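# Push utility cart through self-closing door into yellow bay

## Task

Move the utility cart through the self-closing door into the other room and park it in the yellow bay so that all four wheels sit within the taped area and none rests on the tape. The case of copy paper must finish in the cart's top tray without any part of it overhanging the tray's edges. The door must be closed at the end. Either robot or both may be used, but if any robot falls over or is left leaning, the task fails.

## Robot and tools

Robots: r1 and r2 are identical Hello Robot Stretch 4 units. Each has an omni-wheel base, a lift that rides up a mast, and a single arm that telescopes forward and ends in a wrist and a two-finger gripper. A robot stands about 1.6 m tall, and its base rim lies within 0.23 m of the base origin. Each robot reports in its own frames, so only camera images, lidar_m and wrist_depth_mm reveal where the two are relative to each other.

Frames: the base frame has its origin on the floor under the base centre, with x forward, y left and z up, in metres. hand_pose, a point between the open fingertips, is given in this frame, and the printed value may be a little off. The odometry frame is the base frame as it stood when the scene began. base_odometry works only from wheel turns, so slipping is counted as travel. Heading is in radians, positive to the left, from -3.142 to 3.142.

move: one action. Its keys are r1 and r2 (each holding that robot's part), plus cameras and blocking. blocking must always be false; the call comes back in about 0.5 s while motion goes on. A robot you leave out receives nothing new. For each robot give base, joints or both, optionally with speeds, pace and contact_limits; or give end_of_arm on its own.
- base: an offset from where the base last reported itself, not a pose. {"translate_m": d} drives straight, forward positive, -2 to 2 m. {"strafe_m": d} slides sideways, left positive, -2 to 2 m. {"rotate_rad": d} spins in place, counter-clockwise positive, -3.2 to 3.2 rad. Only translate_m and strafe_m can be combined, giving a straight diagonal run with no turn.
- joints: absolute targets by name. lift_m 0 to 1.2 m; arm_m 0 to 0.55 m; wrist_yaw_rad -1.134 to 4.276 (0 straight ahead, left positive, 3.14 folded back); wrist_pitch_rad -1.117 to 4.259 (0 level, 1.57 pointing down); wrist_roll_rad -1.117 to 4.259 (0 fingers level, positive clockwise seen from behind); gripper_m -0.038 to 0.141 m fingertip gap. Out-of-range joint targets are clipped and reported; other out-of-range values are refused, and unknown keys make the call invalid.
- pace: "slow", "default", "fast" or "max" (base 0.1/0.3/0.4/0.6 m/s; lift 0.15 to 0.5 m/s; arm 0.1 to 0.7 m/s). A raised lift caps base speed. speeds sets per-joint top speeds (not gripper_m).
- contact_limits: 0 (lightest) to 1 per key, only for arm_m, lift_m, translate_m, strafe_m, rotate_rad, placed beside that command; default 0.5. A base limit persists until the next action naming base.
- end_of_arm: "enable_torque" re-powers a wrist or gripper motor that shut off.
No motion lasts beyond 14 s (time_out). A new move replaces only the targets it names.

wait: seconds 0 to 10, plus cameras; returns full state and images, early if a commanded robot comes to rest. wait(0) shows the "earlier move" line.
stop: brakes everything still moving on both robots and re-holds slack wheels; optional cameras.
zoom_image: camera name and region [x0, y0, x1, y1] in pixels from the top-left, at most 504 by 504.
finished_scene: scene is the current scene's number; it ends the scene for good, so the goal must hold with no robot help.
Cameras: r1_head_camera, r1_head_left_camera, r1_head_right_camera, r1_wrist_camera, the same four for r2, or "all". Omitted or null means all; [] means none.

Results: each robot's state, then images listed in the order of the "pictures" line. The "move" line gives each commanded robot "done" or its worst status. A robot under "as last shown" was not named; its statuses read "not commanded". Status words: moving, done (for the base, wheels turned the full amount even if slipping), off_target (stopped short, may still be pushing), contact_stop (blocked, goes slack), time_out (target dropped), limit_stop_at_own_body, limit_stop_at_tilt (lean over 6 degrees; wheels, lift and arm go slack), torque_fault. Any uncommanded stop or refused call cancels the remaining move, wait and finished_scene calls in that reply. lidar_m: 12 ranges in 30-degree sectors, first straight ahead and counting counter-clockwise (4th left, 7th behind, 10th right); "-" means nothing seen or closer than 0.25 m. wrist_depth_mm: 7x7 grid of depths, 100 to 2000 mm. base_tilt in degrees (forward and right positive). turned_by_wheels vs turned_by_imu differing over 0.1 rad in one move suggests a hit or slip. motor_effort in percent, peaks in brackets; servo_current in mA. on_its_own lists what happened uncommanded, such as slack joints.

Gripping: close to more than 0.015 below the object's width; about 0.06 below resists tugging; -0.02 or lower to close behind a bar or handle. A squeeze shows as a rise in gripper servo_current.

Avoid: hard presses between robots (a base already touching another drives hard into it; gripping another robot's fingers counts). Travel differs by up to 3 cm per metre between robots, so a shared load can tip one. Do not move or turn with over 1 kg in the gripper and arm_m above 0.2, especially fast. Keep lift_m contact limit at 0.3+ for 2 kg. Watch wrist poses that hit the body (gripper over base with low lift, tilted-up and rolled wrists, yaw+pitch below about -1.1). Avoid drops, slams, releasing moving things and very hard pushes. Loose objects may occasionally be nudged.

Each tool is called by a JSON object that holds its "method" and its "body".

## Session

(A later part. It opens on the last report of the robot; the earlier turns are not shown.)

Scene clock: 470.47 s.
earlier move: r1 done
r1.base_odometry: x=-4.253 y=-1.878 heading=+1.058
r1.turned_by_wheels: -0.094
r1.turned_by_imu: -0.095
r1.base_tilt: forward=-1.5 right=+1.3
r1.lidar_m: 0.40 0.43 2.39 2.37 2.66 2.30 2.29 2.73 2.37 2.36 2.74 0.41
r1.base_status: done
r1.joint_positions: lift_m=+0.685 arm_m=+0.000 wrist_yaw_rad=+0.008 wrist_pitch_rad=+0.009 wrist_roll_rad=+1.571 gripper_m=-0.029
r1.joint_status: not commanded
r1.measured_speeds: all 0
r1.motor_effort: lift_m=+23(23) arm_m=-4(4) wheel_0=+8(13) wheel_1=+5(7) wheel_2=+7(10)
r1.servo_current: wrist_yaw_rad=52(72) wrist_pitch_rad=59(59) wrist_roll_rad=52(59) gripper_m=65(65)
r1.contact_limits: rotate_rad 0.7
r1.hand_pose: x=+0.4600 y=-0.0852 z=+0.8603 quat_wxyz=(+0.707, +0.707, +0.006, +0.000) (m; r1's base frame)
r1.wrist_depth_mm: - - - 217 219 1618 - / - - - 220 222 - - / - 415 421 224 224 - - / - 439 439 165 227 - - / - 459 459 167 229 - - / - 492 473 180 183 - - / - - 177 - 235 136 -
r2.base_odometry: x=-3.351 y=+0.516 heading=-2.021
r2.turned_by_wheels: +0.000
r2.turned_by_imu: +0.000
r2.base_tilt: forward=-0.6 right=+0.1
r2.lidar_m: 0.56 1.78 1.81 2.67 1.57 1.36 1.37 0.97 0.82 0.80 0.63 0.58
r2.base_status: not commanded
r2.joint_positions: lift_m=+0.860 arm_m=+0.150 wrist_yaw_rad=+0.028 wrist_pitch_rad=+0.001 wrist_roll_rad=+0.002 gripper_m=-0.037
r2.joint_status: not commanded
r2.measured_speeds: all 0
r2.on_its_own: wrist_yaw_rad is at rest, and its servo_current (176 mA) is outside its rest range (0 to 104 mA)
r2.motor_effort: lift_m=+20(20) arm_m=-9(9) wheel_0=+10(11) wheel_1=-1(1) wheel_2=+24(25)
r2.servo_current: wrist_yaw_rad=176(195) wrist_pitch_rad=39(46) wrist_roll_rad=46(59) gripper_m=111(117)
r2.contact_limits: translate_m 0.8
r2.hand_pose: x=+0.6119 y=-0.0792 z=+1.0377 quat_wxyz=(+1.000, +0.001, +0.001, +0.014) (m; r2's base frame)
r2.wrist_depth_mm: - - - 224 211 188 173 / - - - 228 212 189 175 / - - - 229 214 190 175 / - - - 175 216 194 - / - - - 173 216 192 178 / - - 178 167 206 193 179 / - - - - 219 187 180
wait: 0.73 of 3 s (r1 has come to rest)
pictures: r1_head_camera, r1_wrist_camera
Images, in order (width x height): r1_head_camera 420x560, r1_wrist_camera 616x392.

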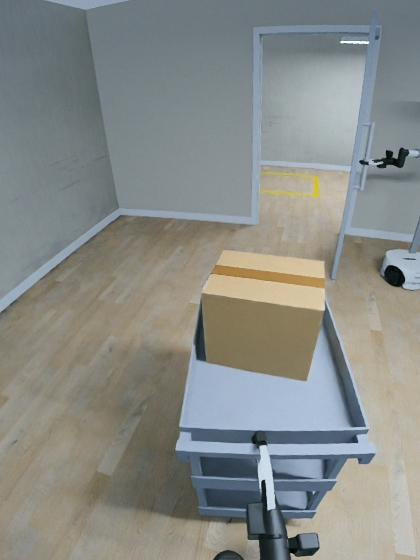

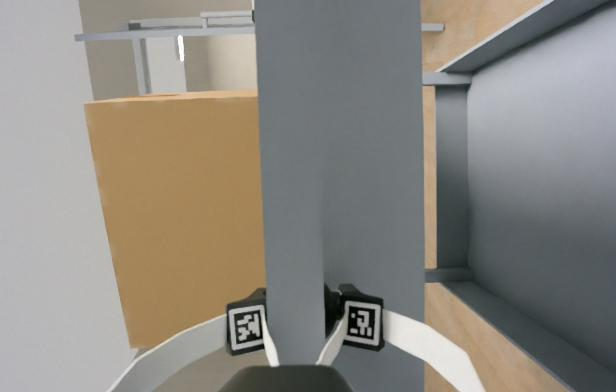

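{"method": "move", "body": {"blocking": false, "r1": {"base":{"strafe_m":0.25,"translate_m":-0.02},"pace":"slow","contact_limits":{"translate_m":0.7}}, "cameras": []}}

{"method": "wait", "body": {"seconds": 5, "cameras": []}}

{"method": "move", "body": {"blocking": false, "r1": {"base":{"rotate_rad":-0.22},"pace":"slow","contact_limits":{"rotate_rad":0.7}}, "cameras": []}}

{"method": "wait", "body": {"seconds": 3, "cameras": ["r1_head_camera"]}}

{"method": "move", "body": {"blocking": false, "r1": {"base":{"strafe_m":0.24,"translate_m":-0.02},"pace":"slow","contact_limits":{"translate_m":0.7}}, "cameras": []}}

{"method": "wait", "body": {"seconds": 5, "cameras": []}}

{"method": "move", "body": {"blocking": false, "r1": {"base":{"rotate_rad":-0.21},"pace":"slow","contact_limits":{"rotate_rad":0.7}}, "cameras": []}}

{"method": "wait", "body": {"seconds": 3, "cameras": ["r1_head_camera","r1_wrist_camera","r1_head_right_camera"]}}

Scene clock: 482.93 s.
move: r1 moving
r1.base_odometry: x=-4.265 y=-1.872 heading=+1.058
r1.turned_by_wheels: +0.000
r1.turned_by_imu: +0.000
r1.base_tilt: forward=-1.6 right=+1.3
r1.lidar_m: 0.40 2.75 2.36 2.33 2.68 2.31 2.30 2.69 2.37 2.36 2.76 0.43
r1.base_status: translate_m moving; strafe_m moving
r1.joint_positions: lift_m=+0.685 arm_m=+0.000 wrist_yaw_rad=+0.003 wrist_pitch_rad=+0.009 wrist_roll_rad=+1.571 gripper_m=-0.029
r1.joint_status: not commanded
r1.measured_speeds: translate_m=-0.004 strafe_m=+0.053 rotate_rad=-0.002 lift_m=+0.000 arm_m=+0.000 wrist_yaw_rad=-0.044 wrist_pitch_rad=+0.000 wrist_roll_rad=+0.000
r1.motor_effort: lift_m=+23(23) arm_m=-3(4) wheel_0=-8(8) wheel_1=+6(7) wheel_2=+7(8)
r1.servo_current: wrist_yaw_rad=39(72) wrist_pitch_rad=52(59) wrist_roll_rad=46(52) gripper_m=65(72)
r1.contact_limits: translate_m 0.7
r1.hand_pose: x=+0.4596 y=-0.0864 z=+0.8603 quat_wxyz=(+0.707, +0.707, +0.004, -0.002) (m; r1's base frame)
r1.wrist_depth_mm: - - - 220 221 1618 - / - - - 222 224 - - / - 421 421 224 226 - - / - 439 442 167 229 - - / - 462 462 168 229 - - / - 484 210 178 181 - - / - - 180 - 234 137 -
r2.base_odometry: x=-3.351 y=+0.516 heading=-2.021
r2.turned_by_wheels: +0.000
r2.turned_by_imu: +0.000
r2.base_tilt: forward=-0.6 right=+0.0
r2.lidar_m: 0.52 1.77 1.85 2.69 1.58 1.36 1.38 0.97 0.82 0.82 0.64 0.59
r2.base_status: not commanded
r2.joint_positions: lift_m=+0.860 arm_m=+0.150 wrist_yaw_rad=+0.028 wrist_pitch_rad=+0.001 wrist_roll_rad=+0.002 gripper_m=-0.037
r2.joint_status: not commanded
r2.measured_speeds: all 0
r2.motor_effort: lift_m=+20(20) arm_m=-9(9) wheel_0=+10(11) wheel_1=-1(1) wheel_2=+25(25)
r2.servo_current: wrist_yaw_rad=182(195) wrist_pitch_rad=39(46) wrist_roll_rad=39(59) gripper_m=104(111)
r2.contact_limits: translate_m 0.8
r2.hand_pose: x=+0.6119 y=-0.0792 z=+1.0377 quat_wxyz=(+1.000, +0.001, +0.001, +0.014) (m; r2's base frame)
r2.wrist_depth_mm: - - - 224 211 188 173 / - - - 228 212 189 175 / - - - 229 214 191 176 / - - - 176 215 194 - / - - - 174 216 192 178 / - - 178 167 206 193 179 / - - - - 219 187 179
pictures: none
No camera images: "cameras" was empty.

Scene clock: 486.13 s.
earlier move: r1 done
r1.base_odometry: x=-4.480 y=-1.773 heading=+1.058
r1.turned_by_wheels: +0.000
r1.turned_by_imu: -0.001
r1.base_tilt: forward=-1.6 right=+1.3
r1.lidar_m: 0.41 2.48 2.11 2.11 2.53 2.22 2.19 2.64 2.57 2.60 0.40 0.36
r1.base_status: done
r1.joint_positions: lift_m=+0.685 arm_m=+0.000 wrist_yaw_rad=-0.005 wrist_pitch_rad=+0.009 wrist_roll_rad=+1.571 gripper_m=-0.029
r1.joint_status: not commanded
r1.measured_speeds: all 0
r1.motor_effort: lift_m=+23(23) arm_m=-3(4) wheel_0=-6(13) wheel_1=+3(7) wheel_2=-1(8)
r1.servo_current: wrist_yaw_rad=59(72) wrist_pitch_rad=52(59) wrist_roll_rad=39(78) gripper_m=52(72)
r1.contact_limits: translate_m 0.7
r1.hand_pose: x=+0.4589 y=-0.0888 z=+0.8603 quat_wxyz=(+0.707, +0.707, +0.001, -0.005) (m; r1's base frame)
r1.wrist_depth_mm: - 355 351 118 175 175 - / - 379 384 122 185 - - / - 415 421 - 195 - - / - 469 466 - 205 - - / - - 517 148 220 1756 - / - - 207 - 182 1618 1281 / - - 183 133 250 136 1229
r2.base_odometry: x=-3.351 y=+0.516 heading=-2.021
r2.turned_by_wheels: +0.000
r2.turned_by_imu: +0.000
r2.base_tilt: forward=-0.6 right=+0.0
r2.lidar_m: 0.54 1.95 1.94 2.65 1.58 1.37 1.38 0.94 0.81 0.81 0.62 0.58
r2.base_status: not commanded
r2.joint_positions: lift_m=+0.860 arm_m=+0.150 wrist_yaw_rad=+0.028 wrist_pitch_rad=+0.001 wrist_roll_rad=+0.002 gripper_m=-0.037
r2.joint_status: not commanded
r2.measured_speeds: all 0
r2.on_its_own: wrist_yaw_rad is at rest, and its servo_current (176 mA) is outside its rest range (0 to 104 mA)
r2.motor_effort: lift_m=+20(20) arm_m=-9(9) wheel_0=+10(11) wheel_1=-1(1) wheel_2=+25(25)
r2.servo_current: wrist_yaw_rad=176(195) wrist_pitch_rad=46(46) wrist_roll_rad=46(65) gripper_m=111(117)
r2.contact_limits: translate_m 0.8
r2.hand_pose: x=+0.6119 y=-0.0792 z=+1.0377 quat_wxyz=(+1.000, +0.001, +0.001, +0.014) (m; r2's base frame)
r2.wrist_depth_mm: - - - 225 211 187 173 / - - - 228 212 188 174 / - - - 230 214 191 175 / - - - 175 216 193 - / - - - 173 216 192 178 / - - 178 167 206 193 178 / - - - - 219 188 179
wait: 3.20 of 5 s (r1 has come to rest)
pictures: none
No camera images: "cameras" was empty.

Scene clock: 486.63 s.
move: r1 moving
r1.base_odometry: x=-4.480 y=-1.773 heading=+0.934
r1.turned_by_wheels: -0.124
r1.turned_by_imu: -0.124
r1.base_tilt: forward=-1.6 right=+1.2
r1.lidar_m: 0.42 2.71 2.17 2.11 2.36 2.26 2.20 2.46 2.63 2.56 2.81 0.39
r1.base_status: rotate_rad moving
r1.joint_positions: lift_m=+0.685 arm_m=+0.000 wrist_yaw_rad=+0.005 wrist_pitch_rad=+0.009 wrist_roll_rad=+1.571 gripper_m=-0.029
r1.joint_status: not commanded
r1.measured_speeds: translate_m=+0.001 strafe_m=-0.001 rotate_rad=-0.471 lift_m=+0.000 arm_m=+0.000 wrist_yaw_rad=+0.000 wrist_pitch_rad=+0.000 wrist_roll_rad=+0.000
r1.motor_effort: lift_m=+23(23) arm_m=+2(4) wheel_0=+13(14) wheel_1=+5(8) wheel_2=+5(7)
r1.servo_current: wrist_yaw_rad=59(59) wrist_pitch_rad=52(59) wrist_roll_rad=52(59) gripper_m=52(72)
r1.contact_limits: rotate_rad 0.7
r1.hand_pose: x=+0.4597 y=-0.0858 z=+0.8603 quat_wxyz=(+0.707, +0.707, +0.005, -0.001) (m; r1's base frame)
r1.wrist_depth_mm: - 377 377 122 180 - - / - 379 382 - 190 - - / - 413 415 - 198 - - / - 455 452 - 206 - - / - 512 496 152 221 1756 - / - - - 185 226 1618 - / - - 177 - 245 135 1255
r2.base_odometry: x=-3.351 y=+0.516 heading=-2.021
r2.turned_by_wheels: +0.000
r2.turned_by_imu: +0.000
r2.base_tilt: forward=-0.6 right=+0.0
r2.lidar_m: 0.55 1.94 1.92 2.66 1.59 1.35 1.37 0.94 0.81 0.81 0.65 0.58
r2.base_status: not commanded
r2.joint_positions: lift_m=+0.860 arm_m=+0.150 wrist_yaw_rad=+0.028 wrist_pitch_rad=+0.001 wrist_roll_rad=+0.002 gripper_m=-0.037
r2.joint_status: not commanded
r2.measured_speeds: all 0
r2.motor_effort: lift_m=+20(20) arm_m=-9(9) wheel_0=+11(11) wheel_1=-1(1) wheel_2=+25(25)
r2.servo_current: wrist_yaw_rad=189(189) wrist_pitch_rad=46(46) wrist_roll_rad=46(59) gripper_m=104(117)
r2.contact_limits: translate_m 0.8
r2.hand_pose: x=+0.6119 y=-0.0792 z=+1.0377 quat_wxyz=(+1.000, +0.001, +0.001, +0.014) (m; r2's base frame)
r2.wrist_depth_mm: - - - 225 210 187 173 / - - - 229 212 189 174 / - - - 229 214 191 176 / - - - 175 216 194 - / - - - 173 216 192 179 / - - 178 167 206 193 179 / - - - - 218 188 179
pictures: none
No camera images: "cameras" was empty.

Scene clock: 487.37 s.
earlier move: r1 done
r1.base_odometry: x=-4.480 y=-1.773 heading=+0.839
r1.turned_by_wheels: -0.094
r1.turned_by_imu: -0.095
r1.base_tilt: forward=-1.6 right=+1.3
r1.lidar_m: 0.39 0.45 2.21 2.10 2.22 2.29 2.22 2.37 2.67 2.58 2.71 0.42
r1.base_status: done
r1.joint_positions: lift_m=+0.685 arm_m=+0.000 wrist_yaw_rad=+0.005 wrist_pitch_rad=+0.009 wrist_roll_rad=+1.571 gripper_m=-0.029
r1.joint_status: not commanded
r1.measured_speeds: all 0
r1.motor_effort: lift_m=+23(23) arm_m=-4(4) wheel_0=+9(14) wheel_1=+4(8) wheel_2=+6(8)
r1.servo_current: wrist_yaw_rad=33(85) wrist_pitch_rad=52(59) wrist_roll_rad=46(65) gripper_m=65(72)
r1.contact_limits: rotate_rad 0.7
r1.hand_pose: x=+0.4598 y=-0.0858 z=+0.8603 quat_wxyz=(+0.707, +0.707, +0.005, -0.001) (m; r1's base frame)
r1.wrist_depth_mm: - - - 206 208 - - / - - 452 211 213 - - / - 413 415 213 216 - - / - 433 436 160 222 - - / - 469 466 164 228 - - / - 500 484 181 183 1756 - / - - 177 - 238 136 -
r2.base_odometry: x=-3.351 y=+0.516 heading=-2.021
r2.turned_by_wheels: +0.000
r2.turned_by_imu: +0.000
r2.base_tilt: forward=-0.6 right=+0.1
r2.lidar_m: 0.56 1.92 1.89 2.65 1.61 1.38 1.35 0.94 0.81 0.82 0.62 0.59
r2.base_status: not commanded
r2.joint_positions: lift_m=+0.860 arm_m=+0.150 wrist_yaw_rad=+0.028 wrist_pitch_rad=+0.001 wrist_roll_rad=+0.002 gripper_m=-0.037
r2.joint_status: not commanded
r2.measured_speeds: all 0
r2.on_its_own: wrist_yaw_rad is at rest, and its servo_current (182 mA) is outside its rest range (0 to 104 mA)
r2.motor_effort: lift_m=+20(20) arm_m=-9(9) wheel_0=+11(11) wheel_1=-1(1) wheel_2=+24(25)
r2.servo_current: wrist_yaw_rad=182(195) wrist_pitch_rad=33(46) wrist_roll_rad=46(59) gripper_m=111(117)
r2.contact_limits: translate_m 0.8
r2.hand_pose: x=+0.6119 y=-0.0792 z=+1.0377 quat_wxyz=(+1.000, +0.001, +0.001, +0.014) (m; r2's base frame)
r2.wrist_depth_mm: - - - 225 211 187 173 / - - - 228 212 189 174 / - - - 229 215 190 176 / - - - 175 215 194 - / - - - 173 217 192 178 / - - 178 167 206 193 179 / - - - - 219 188 179
wait: 0.73 of 3 s (r1 has come to rest)
pictures: r1_head_camera
Images, in order (width x height): r1_head_camera 420x560.

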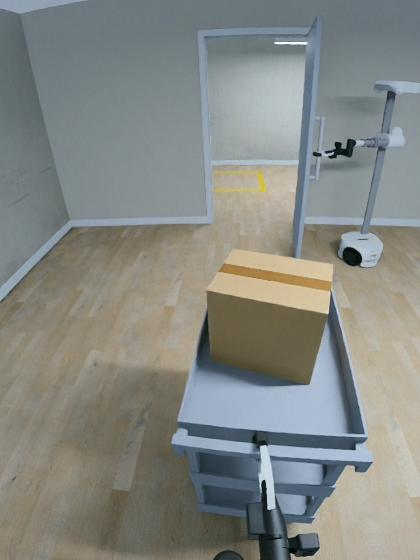

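Scene clock: 487.87 s.
move: r1 moving
r1.base_odometry: x=-4.491 y=-1.765 heading=+0.839
r1.turned_by_wheels: +0.000
r1.turned_by_imu: +0.000
r1.base_tilt: forward=-1.6 right=+1.3
r1.lidar_m: 0.41 0.47 2.19 2.08 2.23 2.29 2.21 2.36 2.68 2.58 2.73 0.42
r1.base_status: translate_m moving; strafe_m moving
r1.joint_positions: lift_m=+0.685 arm_m=+0.000 wrist_yaw_rad=+0.003 wrist_pitch_rad=+0.009 wrist_roll_rad=+1.571 gripper_m=-0.029
r1.joint_status: not commanded
r1.measured_speeds: translate_m=-0.005 strafe_m=+0.054 rotate_rad=-0.003 lift_m=+0.000 arm_m=+0.000 wrist_yaw_rad=-0.040 wrist_pitch_rad=+0.000 wrist_roll_rad=+0.000
r1.motor_effort: lift_m=+23(23) arm_m=-4(4) wheel_0=-8(8) wheel_1=+5(8) wheel_2=+5(7)
r1.servo_current: wrist_yaw_rad=72(72) wrist_pitch_rad=52(59) wrist_roll_rad=39(59) gripper_m=59(65)
r1.contact_limits: translate_m 0.7
r1.hand_pose: x=+0.4596 y=-0.0864 z=+0.8603 quat_wxyz=(+0.707, +0.707, +0.004, -0.002) (m; r1's base frame)
r1.wrist_depth_mm: - - - 208 210 - - / - - 466 213 214 - - / - 415 421 216 219 - - / - 439 442 162 224 - - / - 469 466 166 229 - - / - 500 207 178 182 1618 - / - - 180 - 238 137 -
r2.base_odometry: x=-3.351 y=+0.516 heading=-2.021
r2.turned_by_wheels: +0.000
r2.turned_by_imu: +0.000
r2.base_tilt: forward=-0.6 right=+0.0
r2.lidar_m: 0.55 1.93 1.90 2.67 1.60 1.37 1.37 0.96 0.81 0.81 0.64 0.58
r2.base_status: not commanded
r2.joint_positions: lift_m=+0.860 arm_m=+0.150 wrist_yaw_rad=+0.028 wrist_pitch_rad=+0.001 wrist_roll_rad=+0.002 gripper_m=-0.037
r2.joint_status: not commanded
r2.measured_speeds: all 0
r2.motor_effort: lift_m=+20(20) arm_m=-9(9) wheel_0=+11(11) wheel_1=-1(1) wheel_2=+25(25)
r2.servo_current: wrist_yaw_rad=163(195) wrist_pitch_rad=33(46) wrist_roll_rad=46(59) gripper_m=104(111)
r2.contact_limits: translate_m 0.8
r2.hand_pose: x=+0.6119 y=-0.0792 z=+1.0377 quat_wxyz=(+1.000, +0.001, +0.001, +0.014) (m; r2's base frame)
r2.wrist_depth_mm: - - - 225 211 187 173 / - - - 227 212 189 175 / - - - 229 214 190 176 / - - - 175 215 195 - / - - - 173 216 192 178 / - - 178 166 207 193 178 / - - - - 218 188 179
pictures: none
No camera images: "cameras" was empty.

Scene clock: 490.97 s.
earlier move: r1 done
r1.base_odometry: x=-4.672 y=-1.628 heading=+0.839
r1.turned_by_wheels: +0.000
r1.turned_by_imu: +0.000
r1.base_tilt: forward=-1.6 right=+1.3
r1.lidar_m: 0.42 2.62 1.99 1.88 2.02 2.27 2.19 2.34 2.88 2.81 0.42 0.39
r1.base_status: done
r1.joint_positions: lift_m=+0.685 arm_m=+0.000 wrist_yaw_rad=-0.005 wrist_pitch_rad=+0.009 wrist_roll_rad=+1.571 gripper_m=-0.029
r1.joint_status: not commanded
r1.measured_speeds: all 0
r1.motor_effort: lift_m=+23(23) arm_m=-3(4) wheel_0=-6(13) wheel_1=+2(8) wheel_2=+0(7)
r1.servo_current: wrist_yaw_rad=46(78) wrist_pitch_rad=65(65) wrist_roll_rad=65(65) gripper_m=59(65)
r1.contact_limits: translate_m 0.7
r1.hand_pose: x=+0.4589 y=-0.0888 z=+0.8603 quat_wxyz=(+0.707, +0.707, +0.001, -0.005) (m; r1's base frame)
r1.wrist_depth_mm: - 355 353 118 175 175 - / - 379 379 - 185 - - / - 413 418 - 195 - - / - 466 459 - 205 - - / - - 512 150 220 1661 - / - - - - 180 1576 - / - - 182 133 249 135 1182
r2.base_odometry: x=-3.351 y=+0.516 heading=-2.021
r2.turned_by_wheels: +0.000
r2.turned_by_imu: +0.000
r2.base_tilt: forward=-0.7 right=+0.0
r2.lidar_m: 0.56 2.05 2.04 2.63 1.57 1.37 1.38 0.97 0.82 0.83 0.64 0.58
r2.base_status: not commanded
r2.joint_positions: lift_m=+0.860 arm_m=+0.150 wrist_yaw_rad=+0.028 wrist_pitch_rad=+0.001 wrist_roll_rad=+0.002 gripper_m=-0.037
r2.joint_status: not commanded
r2.measured_speeds: all 0
r2.on_its_own: wrist_yaw_rad is at rest, and its servo_current (182 mA) is outside its rest range (0 to 104 mA)
r2.motor_effort: lift_m=+20(20) arm_m=-9(9) wheel_0=+10(11) wheel_1=-1(1) wheel_2=+24(25)
r2.servo_current: wrist_yaw_rad=182(195) wrist_pitch_rad=39(46) wrist_roll_rad=46(65) gripper_m=98(117)
r2.contact_limits: translate_m 0.8
r2.hand_pose: x=+0.6119 y=-0.0792 z=+1.0377 quat_wxyz=(+1.000, +0.001, +0.001, +0.014) (m; r2's base frame)
r2.wrist_depth_mm: - - - 225 211 187 173 / - - - 228 212 189 174 / - - - 229 214 190 175 / - - - 175 216 195 - / - - - 174 216 192 178 / - - 178 167 207 193 178 / - - - - 218 188 179
wait: 3.10 of 5 s (r1 has come to rest)
pictures: none
No camera images: "cameras" was empty.

Scene clock: 491.47 s.
move: r1 moving
r1.base_odometry: x=-4.672 y=-1.628 heading=+0.716
r1.turned_by_wheels: -0.123
r1.turned_by_imu: -0.123
r1.base_tilt: forward=-1.6 right=+1.2
r1.lidar_m: 0.42 0.47 2.05 1.85 1.93 2.31 2.19 2.25 2.93 2.82 2.89 0.40
r1.base_status: rotate_rad moving
r1.joint_positions: lift_m=+0.685 arm_m=+0.000 wrist_yaw_rad=+0.006 wrist_pitch_rad=+0.009 wrist_roll_rad=+1.571 gripper_m=-0.029
r1.joint_status: not commanded
r1.measured_speeds: translate_m=-0.001 strafe_m=+0.001 rotate_rad=-0.453 lift_m=+0.000 arm_m=+0.000 wrist_yaw_rad=+0.000 wrist_pitch_rad=+0.000 wrist_roll_rad=+0.000
r1.motor_effort: lift_m=+23(23) arm_m=+2(3) wheel_0=+12(16) wheel_1=+5(8) wheel_2=+6(7)
r1.servo_current: wrist_yaw_rad=59(59) wrist_pitch_rad=52(59) wrist_roll_rad=52(52) gripper_m=59(65)
r1.contact_limits: rotate_rad 0.7
r1.hand_pose: x=+0.4598 y=-0.0857 z=+0.8603 quat_wxyz=(+0.707, +0.707, +0.005, -0.001) (m; r1's base frame)
r1.wrist_depth_mm: - 496 492 - 182 - - / - 375 377 - 190 - - / - 410 410 - 199 - - / - 452 449 145 208 - - / - 504 484 153 220 - - / - - 525 185 227 1756 - / - - 177 - 244 135 1281
r2.base_odometry: x=-3.351 y=+0.516 heading=-2.021
r2.turned_by_wheels: +0.000
r2.turned_by_imu: +0.000
r2.base_tilt: forward=-0.7 right=+0.1
r2.lidar_m: 0.53 2.06 2.03 2.66 1.59 1.37 1.38 0.95 0.81 0.83 0.63 0.57
r2.base_status: not commanded
r2.joint_positions: lift_m=+0.860 arm_m=+0.150 wrist_yaw_rad=+0.028 wrist_pitch_rad=+0.001 wrist_roll_rad=+0.002 gripper_m=-0.037
r2.joint_status: not commanded
r2.measured_speeds: all 0
r2.motor_effort: lift_m=+20(20) arm_m=-9(9) wheel_0=+10(11) wheel_1=-1(1) wheel_2=+25(25)
r2.servo_current: wrist_yaw_rad=189(195) wrist_pitch_rad=39(46) wrist_roll_rad=59(59) gripper_m=111(117)
r2.contact_limits: translate_m 0.8
r2.hand_pose: x=+0.6119 y=-0.0792 z=+1.0377 quat_wxyz=(+1.000, +0.001, +0.001, +0.014) (m; r2's base frame)
r2.wrist_depth_mm: - - - 225 211 187 173 / - - - 228 212 188 174 / - - - 229 214 191 176 / - - - 175 216 194 - / - - - 173 216 192 178 / - - 178 167 207 193 179 / - - - - 219 188 179
pictures: none
No camera images: "cameras" was empty.

Scene clock: 492.17 s.
earlier move: r1 done
r1.base_odometry: x=-4.672 y=-1.628 heading=+0.630
r1.turned_by_wheels: -0.086
r1.turned_by_imu: -0.086
r1.base_tilt: forward=-1.6 right=+1.3
r1.lidar_m: 0.41 0.46 2.10 1.87 1.90 2.41 2.19 2.24 2.75 2.81 2.81 0.43
r1.base_status: done
r1.joint_positions: lift_m=+0.685 arm_m=+0.000 wrist_yaw_rad=+0.006 wrist_pitch_rad=+0.009 wrist_roll_rad=+1.571 gripper_m=-0.029
r1.joint_status: not commanded
r1.measured_speeds: all 0
r1.motor_effort: lift_m=+23(23) arm_m=-4(4) wheel_0=+8(16) wheel_1=+3(8) wheel_2=+4(10)
r1.servo_current: wrist_yaw_rad=65(72) wrist_pitch_rad=59(65) wrist_roll_rad=59(65) gripper_m=52(65)
r1.contact_limits: rotate_rad 0.7
r1.hand_pose: x=+0.4598 y=-0.0857 z=+0.8603 quat_wxyz=(+0.707, +0.707, +0.005, -0.001) (m; r1's base frame)
r1.wrist_depth_mm: - - - 149 206 1576 - / - - 504 153 211 - - / - 413 413 156 216 - - / - 436 439 159 221 - - / - 469 466 165 227 - - / - 512 488 178 182 1756 - / - - 176 - 239 136 -
r2.base_odometry: x=-3.351 y=+0.516 heading=-2.021
r2.turned_by_wheels: +0.000
r2.turned_by_imu: +0.000
r2.base_tilt: forward=-0.6 right=+0.0
r2.lidar_m: 0.53 2.04 2.03 2.67 1.59 1.38 1.36 0.95 0.82 0.82 0.63 0.58
r2.base_status: not commanded
r2.joint_positions: lift_m=+0.860 arm_m=+0.150 wrist_yaw_rad=+0.028 wrist_pitch_rad=+0.001 wrist_roll_rad=+0.002 gripper_m=-0.037
r2.joint_status: not commanded
r2.measured_speeds: all 0
r2.on_its_own: wrist_yaw_rad is at rest, and its servo_current (189 mA) is outside its rest range (0 to 104 mA)
r2.motor_effort: lift_m=+20(20) arm_m=-9(9) wheel_0=+10(11) wheel_1=-1(1) wheel_2=+25(25)
r2.servo_current: wrist_yaw_rad=189(202) wrist_pitch_rad=39(46) wrist_roll_rad=33(59) gripper_m=104(117)
r2.contact_limits: translate_m 0.8
r2.hand_pose: x=+0.6119 y=-0.0792 z=+1.0377 quat_wxyz=(+1.000, +0.001, +0.001, +0.014) (m; r2's base frame)
r2.wrist_depth_mm: - - - 225 211 187 173 / - - - 227 212 189 175 / - - - 229 213 190 175 / - - - 175 216 194 - / - - - 173 216 192 178 / - - 178 167 206 193 179 / - - - - 219 188 179
wait: 0.70 of 3 s (r1 has come to rest)
pictures: r1_head_camera, r1_head_right_camera, r1_wrist_camera
Images, in order (width x height): r1_head_camera 420x560, r1_head_right_camera 420x672, r1_wrist_camera 616x392.

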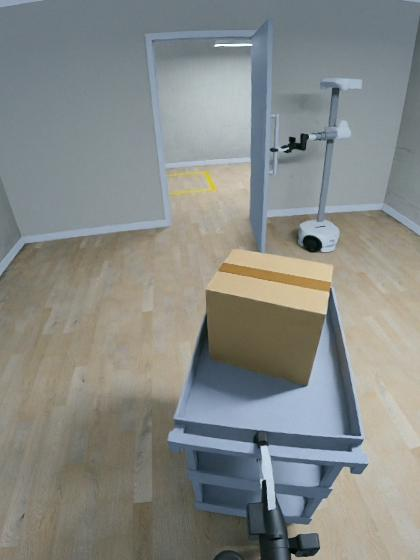

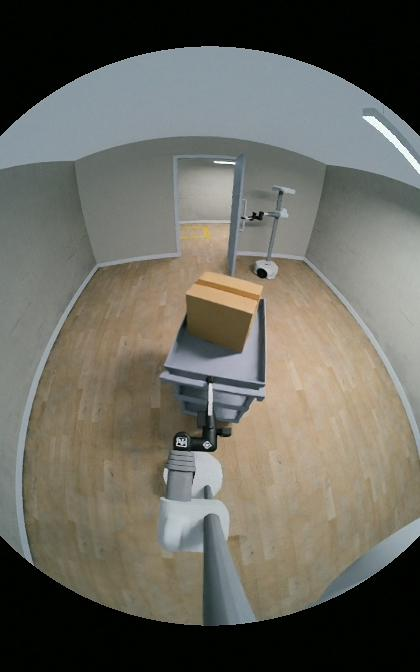

